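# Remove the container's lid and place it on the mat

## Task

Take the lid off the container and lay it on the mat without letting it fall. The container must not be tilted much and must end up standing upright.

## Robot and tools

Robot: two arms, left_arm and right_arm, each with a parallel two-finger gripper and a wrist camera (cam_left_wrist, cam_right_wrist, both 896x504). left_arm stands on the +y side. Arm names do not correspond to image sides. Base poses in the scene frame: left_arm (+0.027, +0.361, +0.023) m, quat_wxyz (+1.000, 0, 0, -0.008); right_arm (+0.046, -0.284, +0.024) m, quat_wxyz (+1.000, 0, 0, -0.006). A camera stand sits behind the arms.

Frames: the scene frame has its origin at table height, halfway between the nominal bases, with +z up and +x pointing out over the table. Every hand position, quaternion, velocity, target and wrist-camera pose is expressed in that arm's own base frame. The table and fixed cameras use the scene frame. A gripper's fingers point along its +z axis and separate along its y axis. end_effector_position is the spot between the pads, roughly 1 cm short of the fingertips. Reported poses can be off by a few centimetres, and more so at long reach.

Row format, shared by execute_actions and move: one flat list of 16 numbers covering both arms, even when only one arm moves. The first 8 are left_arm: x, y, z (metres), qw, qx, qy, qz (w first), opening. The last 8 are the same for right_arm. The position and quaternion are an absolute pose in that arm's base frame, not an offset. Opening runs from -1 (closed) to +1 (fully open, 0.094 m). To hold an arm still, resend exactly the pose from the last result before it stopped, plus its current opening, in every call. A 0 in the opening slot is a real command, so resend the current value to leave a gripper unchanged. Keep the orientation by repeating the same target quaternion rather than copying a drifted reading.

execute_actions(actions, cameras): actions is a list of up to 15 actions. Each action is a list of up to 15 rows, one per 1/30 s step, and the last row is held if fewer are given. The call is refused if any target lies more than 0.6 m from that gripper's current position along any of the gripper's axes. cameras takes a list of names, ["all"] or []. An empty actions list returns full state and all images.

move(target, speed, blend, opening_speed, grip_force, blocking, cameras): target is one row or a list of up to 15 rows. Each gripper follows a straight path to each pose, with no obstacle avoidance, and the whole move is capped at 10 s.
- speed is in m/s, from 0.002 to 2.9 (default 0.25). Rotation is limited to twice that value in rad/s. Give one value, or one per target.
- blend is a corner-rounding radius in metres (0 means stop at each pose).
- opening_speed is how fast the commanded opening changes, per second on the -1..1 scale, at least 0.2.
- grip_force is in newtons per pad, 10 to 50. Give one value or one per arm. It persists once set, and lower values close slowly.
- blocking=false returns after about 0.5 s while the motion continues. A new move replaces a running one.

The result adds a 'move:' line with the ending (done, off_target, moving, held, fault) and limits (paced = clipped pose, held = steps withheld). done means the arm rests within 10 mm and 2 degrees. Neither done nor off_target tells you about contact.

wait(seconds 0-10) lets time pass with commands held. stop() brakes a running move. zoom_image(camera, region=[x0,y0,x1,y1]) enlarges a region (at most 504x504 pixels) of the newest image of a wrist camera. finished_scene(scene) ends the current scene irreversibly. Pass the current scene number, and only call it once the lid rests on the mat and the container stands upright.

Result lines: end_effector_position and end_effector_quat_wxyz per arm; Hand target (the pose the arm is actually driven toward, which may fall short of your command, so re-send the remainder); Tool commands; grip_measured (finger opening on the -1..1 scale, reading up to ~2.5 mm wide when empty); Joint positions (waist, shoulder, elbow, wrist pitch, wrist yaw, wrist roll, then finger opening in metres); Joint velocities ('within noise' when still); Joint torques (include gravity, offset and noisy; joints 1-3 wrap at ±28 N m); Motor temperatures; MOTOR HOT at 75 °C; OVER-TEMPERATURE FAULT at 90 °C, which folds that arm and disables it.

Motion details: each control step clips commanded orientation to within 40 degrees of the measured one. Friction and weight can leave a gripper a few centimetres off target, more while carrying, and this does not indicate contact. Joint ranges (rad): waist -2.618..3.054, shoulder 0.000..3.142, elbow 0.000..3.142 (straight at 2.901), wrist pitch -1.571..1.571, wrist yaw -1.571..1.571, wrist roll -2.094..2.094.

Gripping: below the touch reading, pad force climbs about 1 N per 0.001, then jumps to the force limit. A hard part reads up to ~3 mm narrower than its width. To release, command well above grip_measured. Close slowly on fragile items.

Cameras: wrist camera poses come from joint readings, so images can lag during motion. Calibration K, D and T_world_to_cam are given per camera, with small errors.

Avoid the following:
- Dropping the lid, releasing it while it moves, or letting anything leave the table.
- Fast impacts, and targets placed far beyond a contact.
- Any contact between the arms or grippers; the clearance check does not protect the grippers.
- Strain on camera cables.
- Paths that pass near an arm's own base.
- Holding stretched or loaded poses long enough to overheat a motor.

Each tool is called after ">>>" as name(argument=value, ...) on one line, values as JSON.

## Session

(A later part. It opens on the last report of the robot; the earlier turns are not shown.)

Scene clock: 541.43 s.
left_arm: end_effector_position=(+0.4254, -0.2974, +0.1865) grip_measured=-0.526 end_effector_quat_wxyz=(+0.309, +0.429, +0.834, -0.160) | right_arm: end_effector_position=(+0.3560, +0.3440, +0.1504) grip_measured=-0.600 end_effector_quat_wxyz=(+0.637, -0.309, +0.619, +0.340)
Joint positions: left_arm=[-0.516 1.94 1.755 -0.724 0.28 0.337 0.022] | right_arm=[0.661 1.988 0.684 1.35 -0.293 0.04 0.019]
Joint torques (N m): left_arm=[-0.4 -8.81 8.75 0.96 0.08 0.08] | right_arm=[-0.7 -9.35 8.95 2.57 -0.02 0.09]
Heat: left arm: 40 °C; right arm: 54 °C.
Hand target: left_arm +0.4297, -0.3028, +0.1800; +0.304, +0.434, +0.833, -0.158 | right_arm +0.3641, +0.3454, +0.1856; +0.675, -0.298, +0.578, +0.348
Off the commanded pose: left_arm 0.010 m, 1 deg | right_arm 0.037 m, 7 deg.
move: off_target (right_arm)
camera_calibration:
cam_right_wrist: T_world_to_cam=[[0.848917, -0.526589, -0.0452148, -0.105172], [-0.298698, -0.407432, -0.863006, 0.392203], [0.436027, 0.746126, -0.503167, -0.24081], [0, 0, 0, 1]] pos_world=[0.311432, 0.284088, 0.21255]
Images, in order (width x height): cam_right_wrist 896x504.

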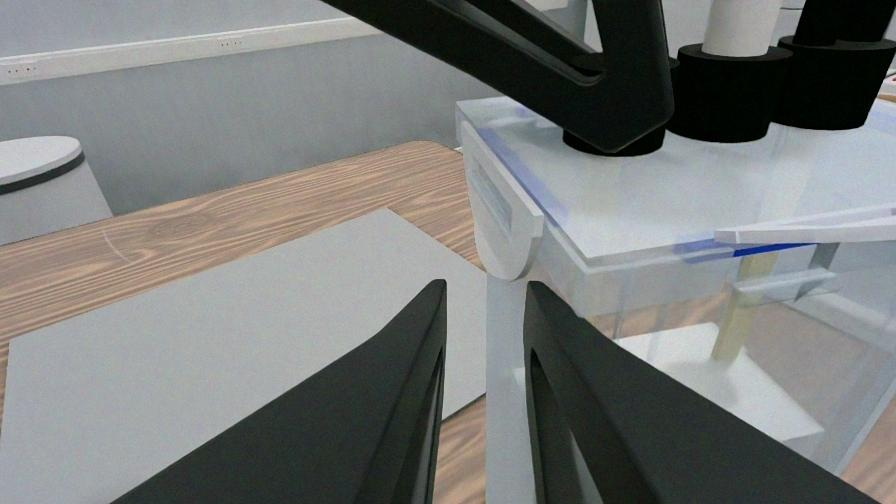

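>>> move(target=[[0.43,-0.3029,0.1801,0.3034,0.4339,0.8335,-0.1579,-1, 0.366,0.353,0.184,0.697,-0.2666,0.5849,0.3177,-0.6]], speed=0.05, cameras=["cam_right_wrist"])

>>> zoom_image(camera="cam_right_wrist", region=[460, 150, 660, 340])

Scene clock: 543.97 s.
left_arm: end_effector_position=(+0.4257, -0.2973, +0.1866) grip_measured=-0.526 end_effector_quat_wxyz=(+0.309, +0.428, +0.834, -0.160) | right_arm: end_effector_position=(+0.3581, +0.3470, +0.1504) grip_measured=-0.600 end_effector_quat_wxyz=(+0.653, -0.280, +0.631, +0.312)
Joint positions: left_arm=[-0.516 1.94 1.755 -0.723 0.279 0.336 0.022] | right_arm=[0.713 1.992 0.684 1.357 -0.152 0.035 0.019]
Joint torques (N m): left_arm=[-0.39 -8.83 8.73 0.95 0.08 0.08] | right_arm=[0.35 -7.99 8.83 2.86 0.14 -0.1]
Heat: left arm: 40 °C; right arm: 54 °C.
Hand target: left_arm +0.4297, -0.3028, +0.1800; +0.304, +0.434, +0.833, -0.158 | right_arm +0.3638, +0.3511, +0.1835; +0.695, -0.267, +0.587, +0.318
Off the commanded pose: left_arm 0.010 m, 1 deg | right_arm 0.035 m, 7 deg.
move: off_target (right_arm)
camera_calibration:
cam_right_wrist: T_world_to_cam=[[0.798625, -0.60002, -0.0466286, -0.0616649], [-0.332661, -0.375546, -0.865044, 0.395463], [0.501533, 0.706357, -0.499524, -0.254162], [0, 0, 0, 1]] pos_world=[0.308273, 0.291044, 0.212257]
Images, in order (width x height): cam_right_wrist 896x504.

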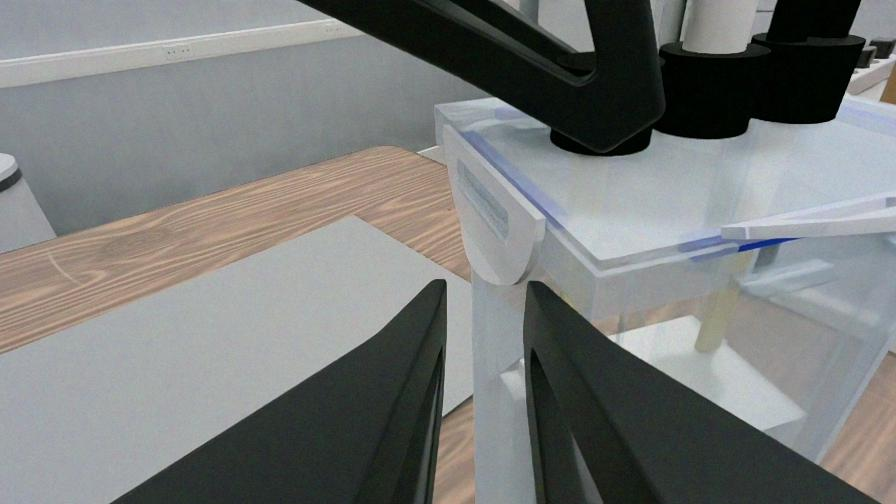

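Scaled by 2.520 from the camera's 896x504 image, which has a finer 1280x720 frame.

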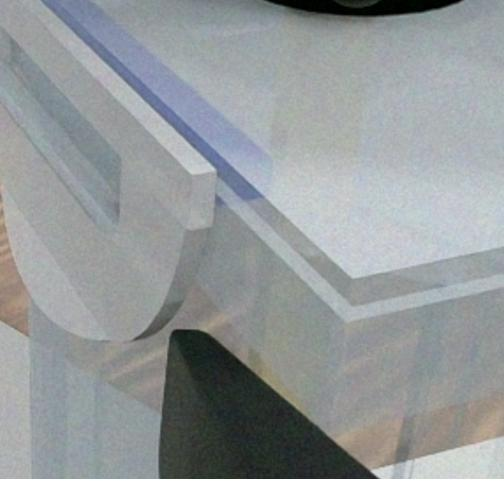

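>>> move(target=[[0.43,-0.3029,0.1801,0.3034,0.4339,0.8335,-0.1579,-1, 0.376,0.362,0.184,0.697,-0.2666,0.5849,0.3177,-0.6]], speed=0.05, cameras=["cam_right_wrist"])

>>> zoom_image(camera="cam_right_wrist", region=[460, 150, 660, 340])

Scene clock: 545.07 s.
left_arm: end_effector_position=(+0.4316, -0.2932, +0.1868) grip_measured=-0.526 end_effector_quat_wxyz=(+0.315, +0.423, +0.837, -0.148) | right_arm: end_effector_position=(+0.3662, +0.3548, +0.1503) grip_measured=-0.600 end_effector_quat_wxyz=(+0.656, -0.281, +0.628, +0.311)
Joint positions: left_arm=[-0.512 1.943 1.758 -0.715 0.254 0.334 0.022] | right_arm=[0.716 2.025 0.732 1.348 -0.147 0.03 0.019]
Joint torques (N m): left_arm=[-0.72 -9.11 8.47 0.89 0.3 0.1] | right_arm=[0.14 -8.42 9.83 2.68 0.1 -0.07]
Heat: left arm: 40 °C; right arm: 54 °C.
Hand target: left_arm +0.4296, -0.3027, +0.1801; +0.304, +0.434, +0.833, -0.158 | right_arm +0.3737, +0.3599, +0.1836; +0.696, -0.267, +0.586, +0.318
Off the commanded pose: left_arm 0.012 m, 2 deg | right_arm 0.036 m, 7 deg.
move: off_target (left_arm, right_arm)
camera_calibration:
cam_right_wrist: T_world_to_cam=[[0.797933, -0.601411, -0.0400998, -0.0636736], [-0.325443, -0.373878, -0.868506, 0.398297], [0.507337, 0.706059, -0.494054, -0.266581], [0, 0, 0, 1]] pos_world=[0.315677, 0.298843, 0.211664]
Images, in order (width x height): cam_right_wrist 896x504.

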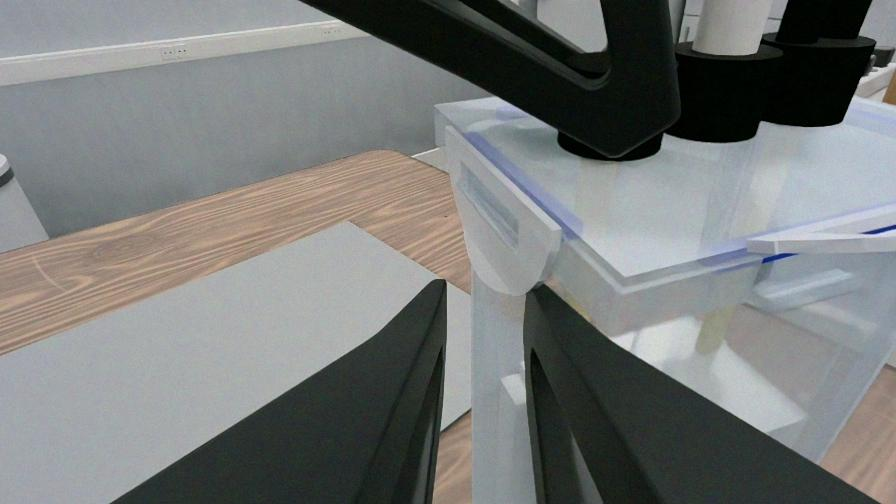

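Scaled by 2.520 from the camera's 896x504 image, which has a finer 1280x720 frame.

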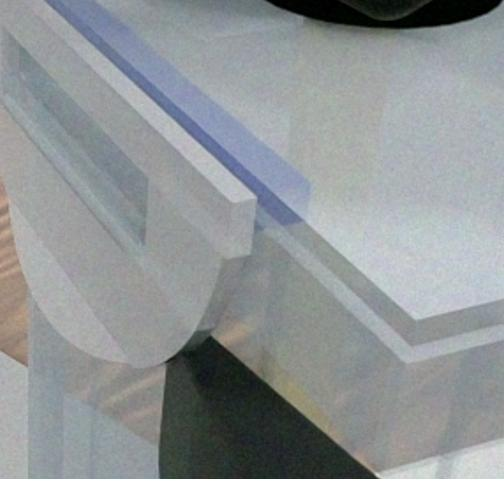

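>>> move(target=[[0.43,-0.3129,0.1801,0.3034,0.4339,0.8335,-0.1579,-1, 0.384,0.376,0.188,0.697,-0.2666,0.5849,0.3177,-0.6]], speed=0.05, cameras=["cam_right_wrist"])

>>> zoom_image(camera="cam_right_wrist", region=[460, 150, 660, 340])

Scene clock: 546.43 s.
left_arm: end_effector_position=(+0.4417, -0.2889, +0.1878) grip_measured=-0.526 end_effector_quat_wxyz=(+0.322, +0.414, +0.842, -0.126) | right_arm: end_effector_position=(+0.3763, +0.3633, +0.1513) grip_measured=-0.600 end_effector_quat_wxyz=(+0.656, -0.276, +0.632, +0.305)
Joint positions: left_arm=[-0.512 1.957 1.783 -0.715 0.204 0.329 0.022] | right_arm=[0.723 2.044 0.789 1.303 -0.125 0.029 0.019]
Joint torques (N m): left_arm=[-2.24 -9.16 8.42 0.89 0.62 -0.01] | right_arm=[0.73 -8.72 10.92 2.68 0.02 -0.09]
Motor temperatures (°C): left_arm=[30 39 37 40 30 30 35] | right_arm=[30 34 36 55 28 31 31]
Heat: left arm: 40 °C; right arm: 55 °C.
Hand target: left_arm +0.4291, -0.3119, +0.1805; +0.304, +0.433, +0.834, -0.157 | right_arm +0.3811, +0.3733, +0.1877; +0.696, -0.267, +0.586, +0.318
Off the commanded pose: left_arm 0.028 m, 5 deg | right_arm 0.040 m, 7 deg.
move: off_target (left_arm, right_arm)
camera_calibration:
cam_right_wrist: T_world_to_cam=[[0.788457, -0.61367, -0.0417778, -0.0583645], [-0.335754, -0.372484, -0.865174, 0.408486], [0.515369, 0.696179, -0.499729, -0.275785], [0, 0, 0, 1]] pos_world=[0.325299, 0.308333, 0.213155]
Images, in order (width x height): cam_right_wrist 896x504.

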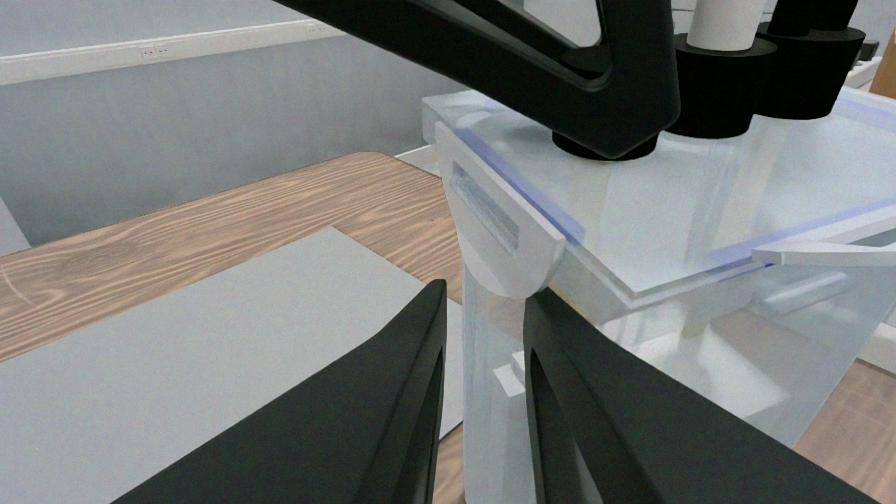

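Scaled by 2.520 from the camera's 896x504 image, which has a finer 1280x720 frame.

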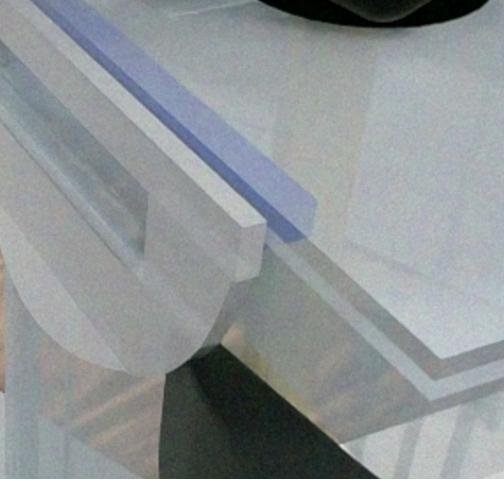

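>>> move(target=[[0.42,-0.33,0.1801,0.3034,0.4339,0.8335,-0.1579,-1, 0.376,0.378,0.190,0.7306,-0.1936,0.6131,0.2303,-0.6]], speed=0.05, cameras=["all"])

>>> zoom_image(camera="cam_right_wrist", region=[460, 150, 660, 340])

Scene clock: 551.07 s.
left_arm: end_effector_position=(+0.4388, -0.2969, +0.1883) grip_measured=-0.526 end_effector_quat_wxyz=(+0.326, +0.412, +0.844, -0.112) | right_arm: end_effector_position=(+0.3744, +0.3596, +0.1500) grip_measured=-0.600 end_effector_quat_wxyz=(+0.694, -0.201, +0.662, +0.200)
Joint positions: left_arm=[-0.544 1.957 1.785 -0.709 0.155 0.308 0.022] | right_arm=[0.861 2.044 0.789 1.299 0.286 -0.027 0.019]
Joint torques (N m): left_arm=[-3.29 -9.33 8.08 0.92 0.78 -0.17] | right_arm=[0.98 -9.36 10.48 2.71 -0.34 -0.21]
Motor temperatures (°C): left_arm=[30 39 37 40 31 30 35] | right_arm=[30 35 36 56 28 31 31]
Heat: left arm: 40 °C; right arm: 56 °C.
Hand target: left_arm +0.4188, -0.3281, +0.1808; +0.304, +0.433, +0.834, -0.157 | right_arm +0.3732, +0.3748, +0.1897; +0.730, -0.193, +0.614, +0.229
Off the commanded pose: left_arm 0.039 m, 6 deg | right_arm 0.044 m, 8 deg.
move: off_target (left_arm, right_arm)
camera_calibration:
cam_left_wrist: T_world_to_cam=[[-0.751803, -0.654145, -0.0829877, 0.155511], [-0.64165, 0.754757, -0.136484, 0.550598], [0.151916, -0.0493601, -0.98716, 0.200593], [0, 0, 0, 1]] pos_world=[0.439731, -0.303939, 0.286071]
cam_right_wrist: T_world_to_cam=[[0.593266, -0.804996, -0.00415659, 0.0771072], [-0.410273, -0.297913, -0.86193, 0.405912], [0.692612, 0.513059, -0.507009, -0.272309], [0, 0, 0, 1]] pos_world=[0.309394, 0.322708, 0.212125]

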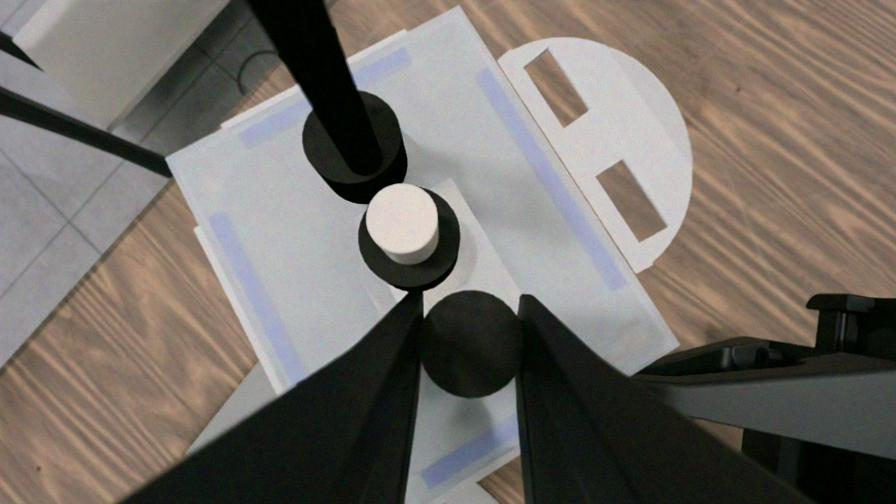

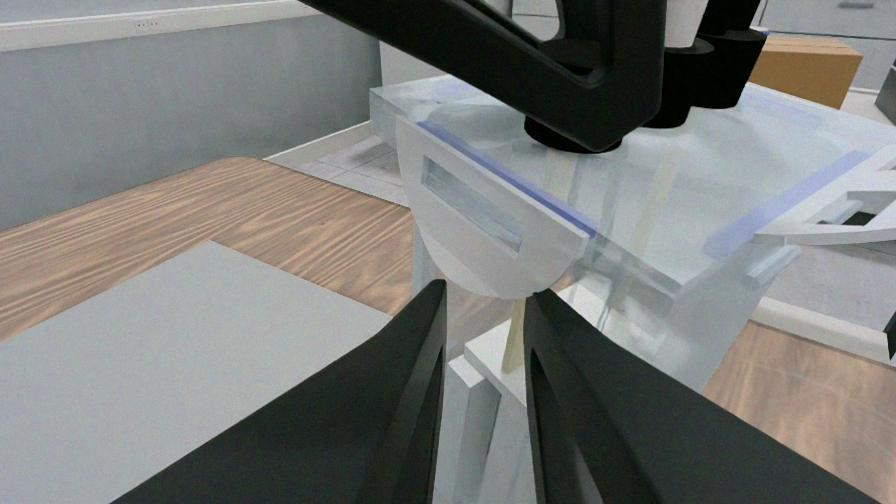

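Scaled by 2.520 from the camera's 896x504 image, which has a finer 1280x720 frame.

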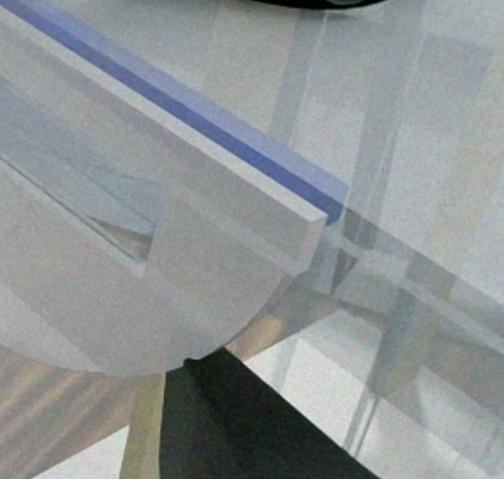

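>>> move(target=[[0.42,-0.33,0.1801,0.3034,0.4339,0.8335,-0.1579,-1, 0.350,0.372,0.195,0.7306,-0.1936,0.6131,0.2303,-0.6]], speed=0.05, cameras=["cam_right_wrist"])

>>> zoom_image(camera="cam_right_wrist", region=[400, 100, 660, 340])

Scene clock: 552.90 s.
left_arm: end_effector_position=(+0.4303, -0.3091, +0.1889) grip_measured=-0.526 end_effector_quat_wxyz=(+0.324, +0.423, +0.838, -0.121) | right_arm: end_effector_position=(+0.3536, +0.3703, +0.1636) grip_measured=-0.600 end_effector_quat_wxyz=(+0.711, -0.205, +0.639, +0.212)
Joint positions: left_arm=[-0.569 1.957 1.785 -0.709 0.165 0.307 0.022] | right_arm=[0.916 2.037 0.767 1.376 0.314 -0.052 0.019]
Joint torques (N m): left_arm=[-1.46 -9.09 8.27 0.94 0.69 -0.16] | right_arm=[0.29 -13.56 5.72 2.11 -0.15 -0.04]
Motor temperatures (°C): left_arm=[30 39 37 40 31 30 35] | right_arm=[30 35 36 56 28 31 31]
Heat: left arm: 40 °C; right arm: 56 °C.
Hand target: left_arm +0.4193, -0.3290, +0.1806; +0.304, +0.433, +0.834, -0.157 | right_arm +0.3499, +0.3716, +0.1946; +0.731, -0.193, +0.613, +0.230
Off the commanded pose: left_arm 0.025 m, 5 deg | right_arm 0.032 m, 4 deg.
move: off_target (left_arm, right_arm)
camera_calibration:
cam_right_wrist: T_world_to_cam=[[0.612584, -0.790394, 0.0042179, 0.0845177], [-0.358535, -0.282626, -0.889705, 0.392828], [0.70441, 0.543507, -0.456516, -0.280236], [0, 0, 0, 1]] pos_world=[0.286469, 0.330136, 0.221212]
Images, in order (width x height): cam_right_wrist 896x504.

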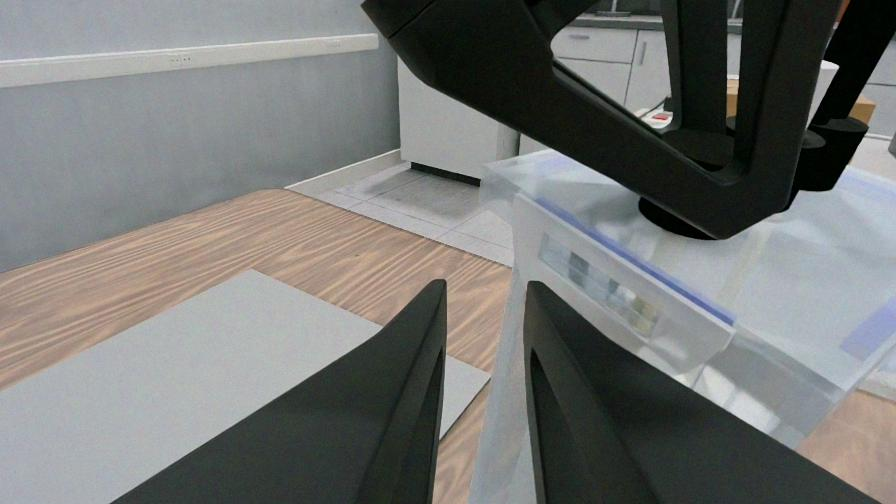

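Scaled by 1.938 from the camera's 896x504 image, which has a finer 1280x720 frame.

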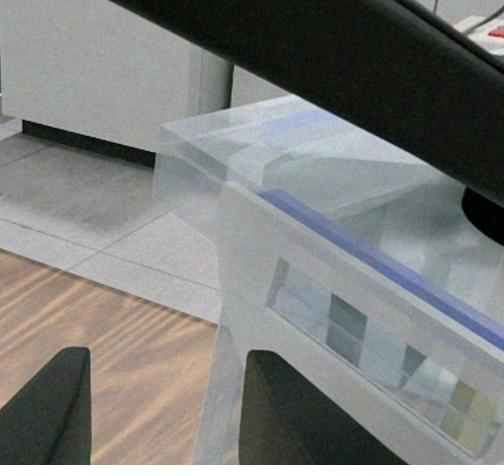

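>>> move(target=[[0.42,-0.33,0.1801,0.3034,0.4339,0.8335,-0.1579,-1, 0.29,0.30,0.22,0.7306,-0.1936,0.6131,0.2303,-0.6]], speed=0.1, cameras=["cam_right_wrist"])

>>> zoom_image(camera="cam_right_wrist", region=[400, 150, 660, 390])

Scene clock: 555.00 s.
left_arm: end_effector_position=(+0.4303, -0.3091, +0.1889) grip_measured=-0.526 end_effector_quat_wxyz=(+0.324, +0.423, +0.838, -0.121) | right_arm: end_effector_position=(+0.2949, +0.3025, +0.2109) grip_measured=-0.600 end_effector_quat_wxyz=(+0.725, -0.197, +0.621, +0.226)
Joint positions: left_arm=[-0.569 1.957 1.785 -0.709 0.165 0.307 0.022] | right_arm=[0.929 1.646 0.425 1.382 0.316 -0.055 0.019]
Joint torques (N m): left_arm=[-1.46 -9.07 8.24 0.93 0.69 -0.17] | right_arm=[0.57 -8.61 4.36 1.84 -0.03 -0.05]
Motor temperatures (°C): left_arm=[30 39 37 40 31 30 35] | right_arm=[30 35 36 56 28 31 31]
Heat: left arm: 40 °C; right arm: 56 °C.
Hand target: left_arm +0.4193, -0.3290, +0.1806; +0.304, +0.433, +0.834, -0.157 | right_arm +0.2903, +0.3001, +0.2198; +0.731, -0.193, +0.613, +0.230
Off the commanded pose: left_arm 0.025 m, 5 deg | right_arm 0.011 m, 1 deg.
move: off_target (left_arm, right_arm)
camera_calibration:
cam_right_wrist: T_world_to_cam=[[0.621115, -0.783683, -0.00749418, 0.0646191], [-0.324364, -0.248349, -0.912749, 0.379197], [0.713445, 0.569353, -0.408452, -0.200989], [0, 0, 0, 1]] pos_world=[0.226256, 0.259248, 0.264502]
Images, in order (width x height): cam_right_wrist 896x504.

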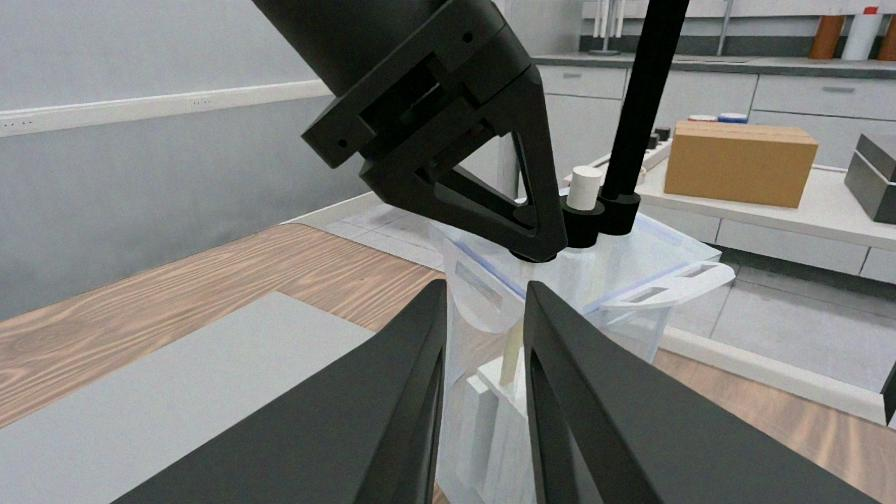

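Scaled by 1.938 from the camera's 896x504 image, which has a finer 1280x720 frame.

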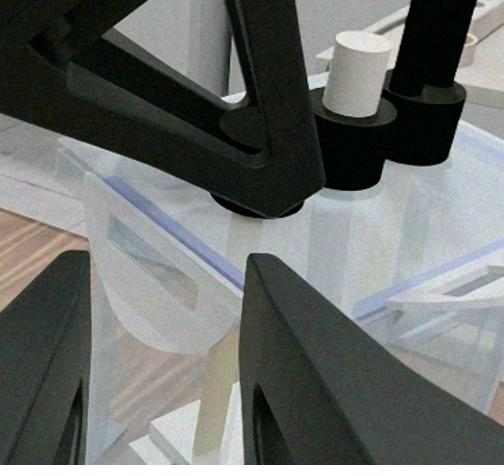

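>>> move(target=[[0.42,-0.33,0.1801,0.3034,0.4339,0.8335,-0.1579,-1, 0.345,0.316,0.165,0.676,-0.2974,0.5773,0.3482,-0.6],[0.42,-0.33,0.1801,0.3034,0.4339,0.8335,-0.1579,-1, 0.360,0.332,0.156,0.676,-0.2974,0.5773,0.3482,-0.6]], speed=0.08, cameras=["all"])

>>> zoom_image(camera="cam_right_wrist", region=[440, 100, 680, 330])

Scene clock: 560.90 s.
left_arm: end_effector_position=(+0.4303, -0.3091, +0.1889) grip_measured=-0.526 end_effector_quat_wxyz=(+0.324, +0.423, +0.838, -0.121) | right_arm: end_effector_position=(+0.3596, +0.3266, +0.1334) grip_measured=-0.600 end_effector_quat_wxyz=(+0.640, -0.306, +0.620, +0.335)
Joint positions: left_arm=[-0.569 1.957 1.785 -0.709 0.165 0.307 0.022] | right_arm=[0.617 2.045 0.644 1.447 -0.324 0.039 0.019]
Joint torques (N m): left_arm=[-1.47 -9.1 8.25 0.94 0.69 -0.17] | right_arm=[0.73 -6.84 6.24 3.05 -0.02 0.11]
Motor temperatures (°C): left_arm=[30 39 37 40 31 30 35] | right_arm=[30 35 36 55 28 31 31]
Heat: left arm: 40 °C; right arm: 55 °C.
Hand target: left_arm +0.4193, -0.3290, +0.1806; +0.304, +0.433, +0.834, -0.157 | right_arm +0.3589, +0.3310, +0.1557; +0.673, -0.299, +0.581, +0.347
Off the commanded pose: left_arm 0.025 m, 5 deg | right_arm 0.023 m, 7 deg.
joint sent to its limit (right arm) — joint 4 (wrist pitch), upper limit. The joint targets still meet the commanded pose.
move: off_target (left_arm, right_arm)
camera_calibration:
cam_left_wrist: T_world_to_cam=[[-0.77125, -0.632133, -0.0747064, 0.154744], [-0.619563, 0.77242, -0.139675, 0.551001], [0.145998, -0.0614389, -0.987375, 0.200576], [0, 0, 0, 1]] pos_world=[0.431442, -0.315463, 0.286565]
cam_right_wrist: T_world_to_cam=[[0.841868, -0.53795, -0.0432212, -0.11216], [-0.302569, -0.404153, -0.863199, 0.371757], [0.44689, 0.739777, -0.50301, -0.239763], [0, 0, 0, 1]] pos_world=[0.314054, 0.267282, 0.19545]

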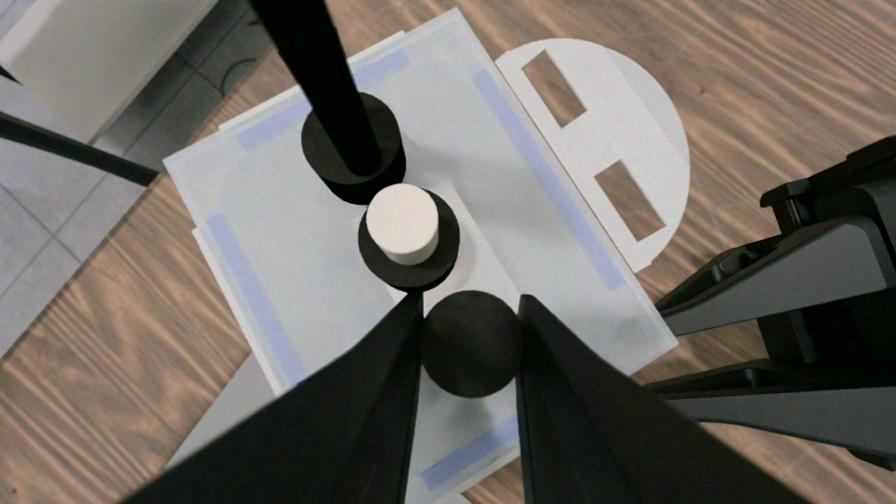

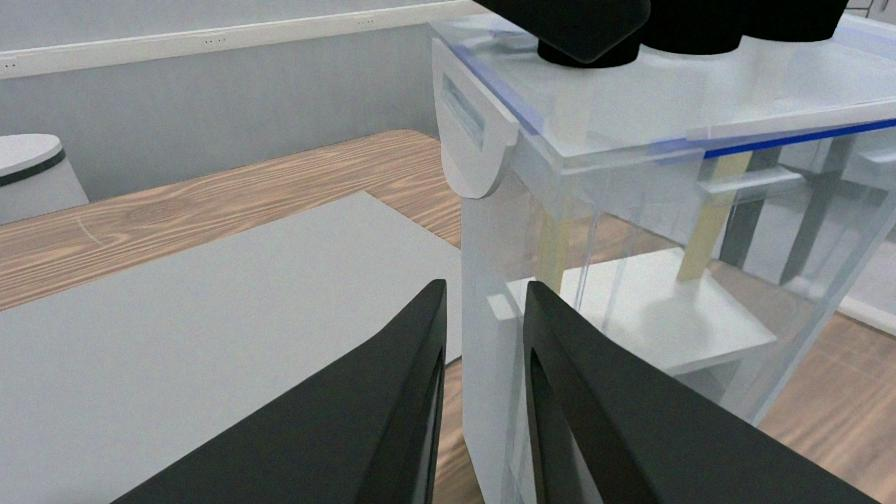

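Scaled by 2.100 from the camera's 896x504 image, which has a finer 1280x720 frame.

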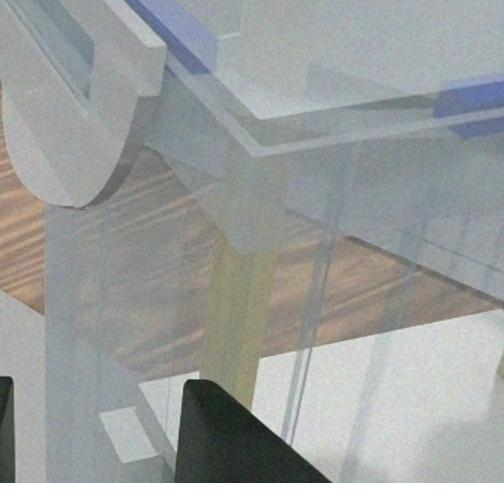

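>>> move(target=[[0.42,-0.33,0.1801,0.3034,0.4339,0.8335,-0.1579,-1, 0.360,0.332,0.183,0.676,-0.2974,0.5773,0.3482,-0.6],[0.42,-0.33,0.1801,0.3034,0.4339,0.8335,-0.1579,-1, 0.362,0.334,0.190,0.697,-0.2666,0.5849,0.3177,-0.6]], speed=0.06, cameras=["cam_right_wrist"])

>>> zoom_image(camera="cam_right_wrist", region=[440, 130, 680, 340])

Scene clock: 564.50 s.
left_arm: end_effector_position=(+0.4291, -0.3103, +0.1887) grip_measured=-0.526 end_effector_quat_wxyz=(+0.322, +0.422, +0.838, -0.124) | right_arm: end_effector_position=(+0.3621, +0.3312, +0.1476) grip_measured=-0.600 end_effector_quat_wxyz=(+0.662, -0.274, +0.625, +0.310)
Joint positions: left_arm=[-0.57 1.957 1.785 -0.71 0.171 0.302 0.022] | right_arm=[0.674 2.011 0.65 1.43 -0.178 0.038 0.019]
Joint torques (N m): left_arm=[-1.42 -9.05 8.25 0.95 0.65 -0.12] | right_arm=[0.54 -13.85 6.5 2.2 0.04 -0.07]
Motor temperatures (°C): left_arm=[30 39 37 40 31 30 35] | right_arm=[30 35 36 55 28 31 31]
Heat: left arm: 40 °C; right arm: 55 °C.
Hand target: left_arm +0.4193, -0.3292, +0.1806; +0.304, +0.433, +0.834, -0.157 | right_arm +0.3611, +0.3332, +0.1893; +0.697, -0.266, +0.585, +0.318
Off the commanded pose: left_arm 0.023 m, 5 deg | right_arm 0.042 m, 6 deg.
move: off_target (left_arm, right_arm)
camera_calibration:
cam_right_wrist: T_world_to_cam=[[0.79158, -0.609579, -0.0425983, -0.0692678], [-0.323708, -0.359187, -0.875327, 0.38127], [0.518281, 0.706681, -0.481651, -0.255158], [0, 0, 0, 1]] pos_world=[0.310494, 0.275038, 0.207888]
Images, in order (width x height): cam_right_wrist 896x504.

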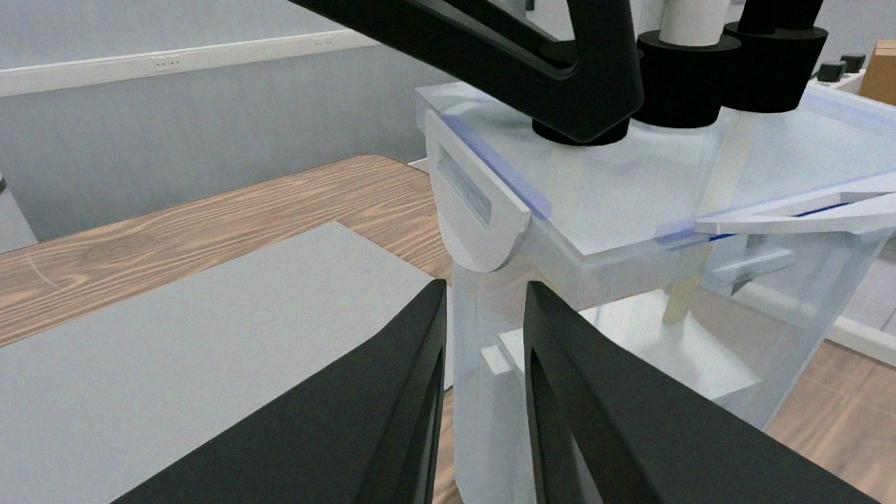

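Scaled by 2.100 from the camera's 896x504 image, which has a finer 1280x720 frame.

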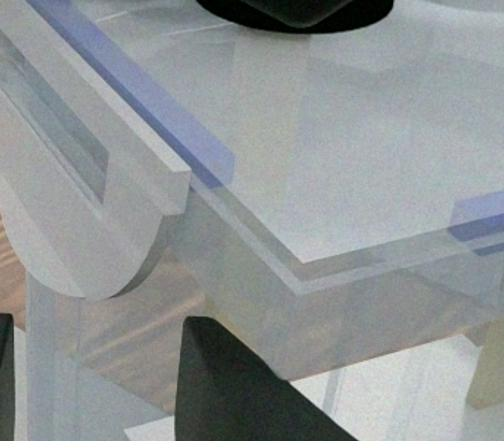

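>>> move(target=[[0.42,-0.33,0.1801,0.3034,0.4339,0.8335,-0.1579,-1, 0.372,0.348,0.192,0.697,-0.2666,0.5849,0.3177,-0.6]], speed=0.05, cameras=["cam_right_wrist"])

>>> zoom_image(camera="cam_right_wrist", region=[440, 130, 680, 340])

Scene clock: 565.97 s.
left_arm: end_effector_position=(+0.4296, -0.3093, +0.1886) grip_measured=-0.526 end_effector_quat_wxyz=(+0.322, +0.417, +0.841, -0.125) | right_arm: end_effector_position=(+0.3656, +0.3412, +0.1503) grip_measured=-0.600 end_effector_quat_wxyz=(+0.659, -0.278, +0.627, +0.310)
Joint positions: left_arm=[-0.569 1.957 1.785 -0.711 0.168 0.292 0.022] | right_arm=[0.689 2.011 0.691 1.381 -0.168 0.033 0.019]
Joint torques (N m): left_arm=[-1.47 -9.07 8.21 0.95 0.67 -0.03] | right_arm=[0.47 -11.73 9.05 2.28 0.07 -0.04]
Motor temperatures (°C): left_arm=[30 39 37 40 31 30 35] | right_arm=[30 36 36 55 28 31 31]
Heat: left arm: 40 °C; right arm: 55 °C.
Hand target: left_arm +0.4193, -0.3290, +0.1806; +0.304, +0.433, +0.834, -0.157 | right_arm +0.3698, +0.3462, +0.1917; +0.697, -0.266, +0.585, +0.318
Off the commanded pose: left_arm 0.024 m, 5 deg | right_arm 0.043 m, 7 deg.
move: off_target (left_arm, right_arm)
camera_calibration:
cam_right_wrist: T_world_to_cam=[[0.794275, -0.606206, -0.0405225, -0.0683215], [-0.324805, -0.367313, -0.871541, 0.390879], [0.513449, 0.705405, -0.488646, -0.259542], [0, 0, 0, 1]] pos_world=[0.314487, 0.28524, 0.211074]
Images, in order (width x height): cam_right_wrist 896x504.

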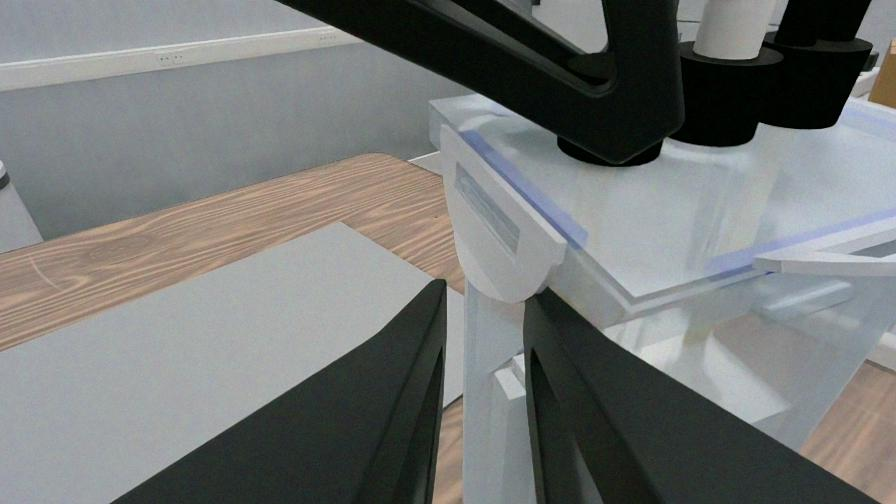

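Scaled by 2.100 from the camera's 896x504 image, which has a finer 1280x720 frame.

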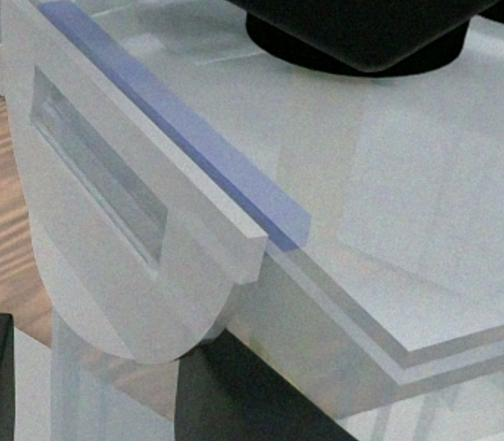

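>>> move(target=[[0.42,-0.34,0.1801,0.3034,0.4339,0.8335,-0.1579,-1, 0.370,0.350,0.194,0.6518,-0.3345,0.5567,0.3916,-0.6],[0.42,-0.345,0.1801,0.3034,0.4339,0.8335,-0.1579,-1, 0.374,0.366,0.194,0.6518,-0.3345,0.5567,0.3916,-0.6]], speed=0.05, cameras=["cam_right_wrist"])

>>> zoom_image(camera="cam_right_wrist", region=[440, 130, 680, 340])

Scene clock: 570.20 s.
left_arm: end_effector_position=(+0.4348, -0.3144, +0.1902) grip_measured=-0.526 end_effector_quat_wxyz=(+0.324, +0.409, +0.844, -0.122) | right_arm: end_effector_position=(+0.3666, +0.3540, +0.1560) grip_measured=-0.600 end_effector_quat_wxyz=(+0.608, -0.338, +0.607, +0.384)
Joint positions: left_arm=[-0.577 1.984 1.827 -0.722 0.151 0.271 0.022] | right_arm=[0.607 2.011 0.783 1.266 -0.463 0.073 0.019]
Joint torques (N m): left_arm=[-3 -8.87 8.44 0.96 0.65 -0.04] | right_arm=[1.01 -8.92 10.69 2.69 0.05 0.05]
Motor temperatures (°C): left_arm=[30 39 37 40 31 30 35] | right_arm=[30 36 36 55 28 31 31]
Heat: left arm: 40 °C; right arm: 55 °C.
Hand target: left_arm +0.4186, -0.3433, +0.1804; +0.304, +0.433, +0.834, -0.157 | right_arm +0.3709, +0.3635, +0.1937; +0.651, -0.335, +0.558, +0.392
Off the commanded pose: left_arm 0.035 m, 6 deg | right_arm 0.041 m, 8 deg.
move: off_target (left_arm, right_arm)
camera_calibration:
cam_right_wrist: T_world_to_cam=[[0.903031, -0.423046, -0.0746099, -0.16047], [-0.274318, -0.434233, -0.858016, 0.404079], [0.330582, 0.795282, -0.508175, -0.228033], [0, 0, 0, 1]] pos_world=[0.331139, 0.288929, 0.218853]
Images, in order (width x height): cam_right_wrist 896x504.

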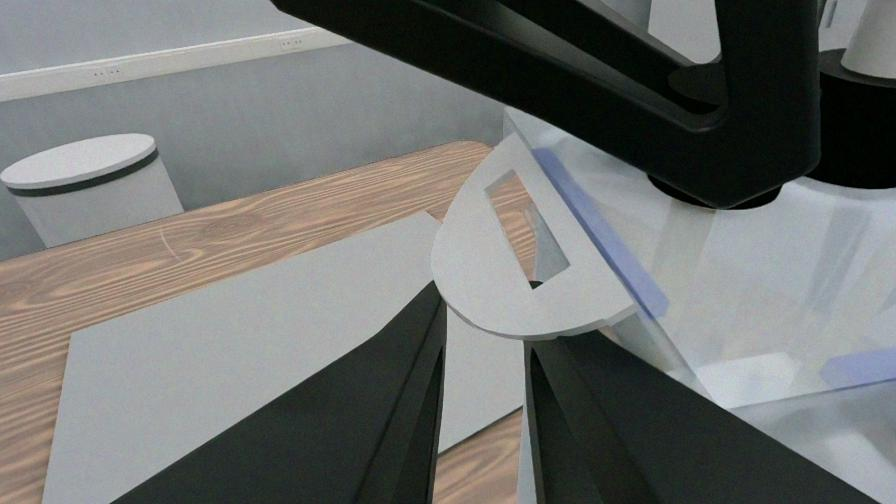

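Scaled by 2.100 from the camera's 896x504 image, which has a finer 1280x720 frame.

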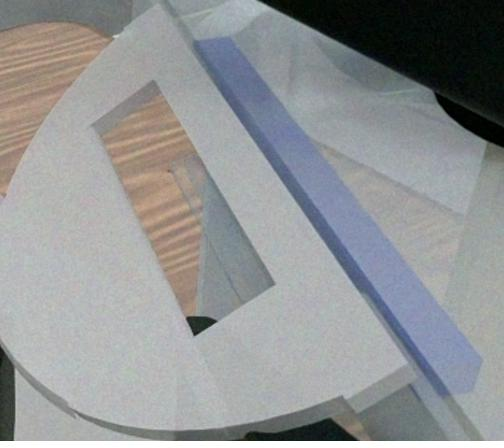

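>>> move(target=[[0.42,-0.33,0.1801,0.3034,0.4339,0.8335,-0.1579,-1, 0.352,0.366,0.22,0.6518,-0.3345,0.5567,0.3916,-0.6],[0.42,-0.33,0.1801,0.3034,0.4339,0.8335,-0.1579,-1, 0.335,0.368,0.25,0.6518,-0.3345,0.5567,0.3916,-0.6]], speed=0.06, cameras=["all"])

Scene clock: 572.40 s.
left_arm: end_effector_position=(+0.4317, -0.3167, +0.1901) grip_measured=-0.526 end_effector_quat_wxyz=(+0.320, +0.419, +0.839, -0.132) | right_arm: end_effector_position=(+0.3384, +0.3712, +0.2018) grip_measured=-0.600 end_effector_quat_wxyz=(+0.606, -0.341, +0.603, +0.390)
Joint positions: left_arm=[-0.574 1.984 1.827 -0.727 0.182 0.288 0.022] | right_arm=[0.691 1.826 0.777 1.091 -0.395 0.073 0.019]
Joint torques (N m): left_arm=[-1.09 -11.19 5.6 1.06 0.54 0.02] | right_arm=[0.38 -14.22 7.08 2.39 0.12 -0.1]
Motor temperatures (°C): left_arm=[30 39 37 40 31 30 35] | right_arm=[30 36 36 55 28 31 31]
Heat: left arm: 40 °C; right arm: 55 °C.
Hand target: left_arm +0.4199, -0.3294, +0.1803; +0.303, +0.433, +0.834, -0.157 | right_arm +0.3342, +0.3676, +0.2488; +0.652, -0.334, +0.557, +0.392
Off the commanded pose: left_arm 0.020 m, 4 deg | right_arm 0.048 m, 7 deg.
move: off_target (left_arm, right_arm)
camera_calibration:
cam_left_wrist: T_world_to_cam=[[-0.773051, -0.632419, -0.0493743, 0.146972], [-0.621285, 0.770552, -0.142316, 0.558504], [0.128049, -0.0793417, -0.988589, 0.203526], [0, 0, 0, 1]] pos_world=[0.434546, -0.321261, 0.287944]
cam_right_wrist: T_world_to_cam=[[0.909823, -0.408136, -0.0751504, -0.132071], [-0.26607, -0.434707, -0.86037, 0.440911], [0.318479, 0.802779, -0.5041, -0.208611], [0, 0, 0, 1]] pos_world=[0.303913, 0.305233, 0.264261]

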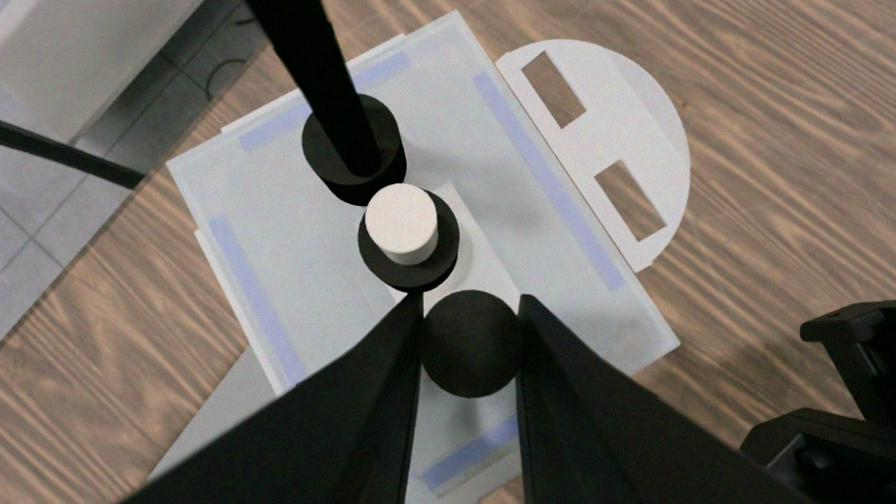

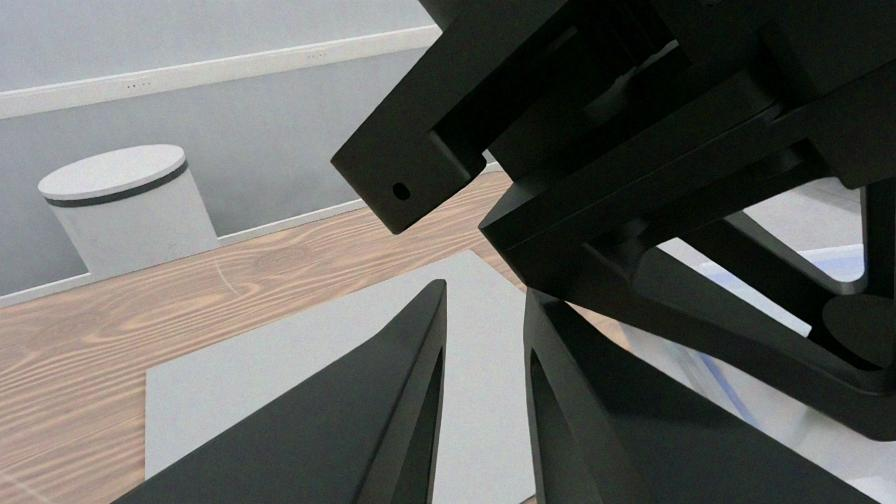

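>>> move(target=[[0.42,-0.33,0.1801,0.3034,0.4339,0.8335,-0.1579,-1, 0.315,0.33,0.205,0.6518,-0.3345,0.5567,0.3916,-0.6],[0.42,-0.33,0.1801,0.3034,0.4339,0.8335,-0.1579,-1, 0.28,0.26,0.24,0.6645,-0.2418,0.6645,0.2418,-0.6]], speed=0.08, cameras=["all"])

Scene clock: 577.37 s.
left_arm: end_effector_position=(+0.4314, -0.3166, +0.1900) grip_measured=-0.526 end_effector_quat_wxyz=(+0.320, +0.420, +0.839, -0.132) | right_arm: end_effector_position=(+0.2842, +0.2615, +0.2346) grip_measured=-0.600 end_effector_quat_wxyz=(+0.659, -0.242, +0.671, +0.240)
Joint positions: left_arm=[-0.574 1.984 1.827 -0.728 0.182 0.289 0.022] | right_arm=[0.781 1.163 0.417 0.729 0.086 0.005 0.019]
Joint torques (N m): left_arm=[-1.06 -11.23 5.59 1.07 0.54 0.02] | right_arm=[0.54 -5.12 6.71 1.91 0 -0.05]
Motor temperatures (°C): left_arm=[30 40 36 40 31 30 35] | right_arm=[30 36 36 55 28 31 31]
Heat: left arm: 40 °C; right arm: 55 °C.
Hand target: left_arm +0.4198, -0.3294, +0.1803; +0.303, +0.434, +0.834, -0.157 | right_arm +0.2801, +0.2601, +0.2400; +0.665, -0.242, +0.664, +0.242
Off the commanded pose: left_arm 0.020 m, 4 deg | right_arm 0.007 m, 1 deg.
move: off_target (left_arm)
camera_calibration:
cam_left_wrist: T_world_to_cam=[[-0.773792, -0.631508, -0.0494374, 0.14744], [-0.620508, 0.771373, -0.141257, 0.557974], [0.127339, -0.0786272, -0.988738, 0.203933], [0, 0, 0, 1]] pos_world=[0.434346, -0.321262, 0.287743]
cam_right_wrist: T_world_to_cam=[[0.684425, -0.728623, -0.0259001, 0.0112268], [-0.41962, -0.364618, -0.831248, 0.425509], [0.596222, 0.579795, -0.555299, -0.0953516], [0, 0, 0, 1]] pos_world=[0.227719, 0.218613, 0.301045]

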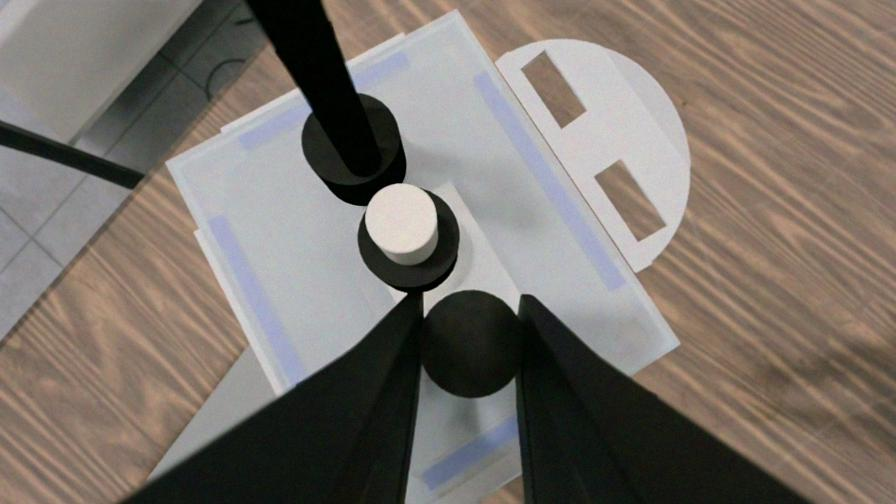

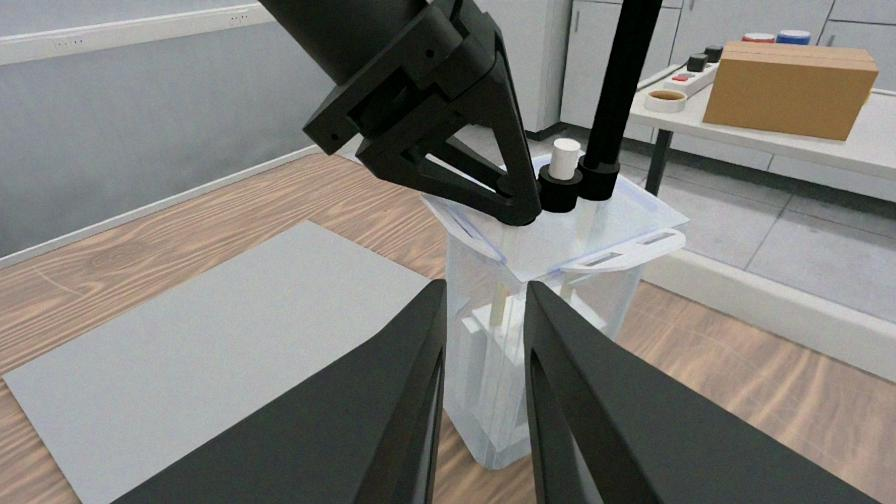

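>>> zoom_image(camera="cam_right_wrist", region=[400, 130, 700, 330])

Scaled by 1.680 from the camera's 896x504 image, which has a finer 1280x720 frame.

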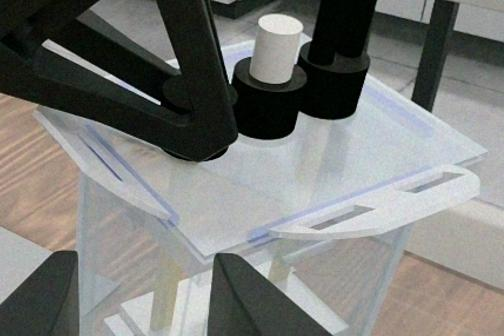

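>>> move(target=[[0.42,-0.33,0.1801,0.3034,0.4339,0.8335,-0.1579,-1, 0.26,0.36,0.20,0.7071,0,0.7071,0,1],[0.42,-0.33,0.1801,0.3034,0.4339,0.8335,-0.1579,-1, 0.29,0.387,0.10,0.7002,0.0984,0.7002,-0.0984,1]], speed=0.12, cameras=["cam_right_wrist"])

Scene clock: 584.87 s.
left_arm: end_effector_position=(+0.4314, -0.3166, +0.1900) grip_measured=-0.526 end_effector_quat_wxyz=(+0.320, +0.420, +0.839, -0.132) | right_arm: end_effector_position=(+0.2871, +0.3858, +0.1059) grip_measured=+0.998 end_effector_quat_wxyz=(+0.701, +0.079, +0.703, -0.090)
Joint positions: left_arm=[-0.574 1.984 1.827 -0.728 0.182 0.289 0.022] | right_arm=[1.313 2.364 1.265 1.005 1.553 0.079 0.094]
Joint torques (N m): left_arm=[-1.06 -11.19 5.6 1.06 0.54 0.01] | right_arm=[-0.5 -10.29 7.43 1.27 0.13 0.15]
Heat: left arm: 40 °C; right arm: 53 °C.
Hand target: left_arm +0.4198, -0.3294, +0.1803; +0.303, +0.434, +0.834, -0.157 | right_arm +0.2901, +0.3867, +0.1000; +0.701, +0.090, +0.702, -0.090
Off the commanded pose: left_arm 0.020 m, 4 deg | right_arm 0.007 m, 2 deg.
joint sent to its limit (right arm) — joint 5 (wrist yaw), upper limit. The joint targets still meet the commanded pose.
move: off_target (left_arm)
camera_calibration:
cam_right_wrist: T_world_to_cam=[[-0.179584, -0.983725, -0.005885, 0.440781], [-0.534447, 0.102585, -0.838954, 0.218559], [0.825903, -0.147517, -0.544171, -0.0271941], [0, 0, 0, 1]] pos_world=[0.218425, 0.407175, 0.171157]
Images, in order (width x height): cam_right_wrist 896x504.

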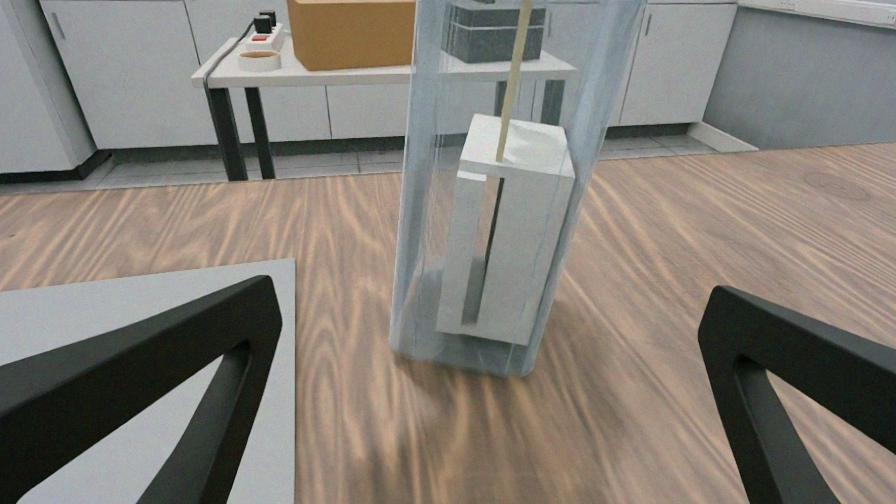

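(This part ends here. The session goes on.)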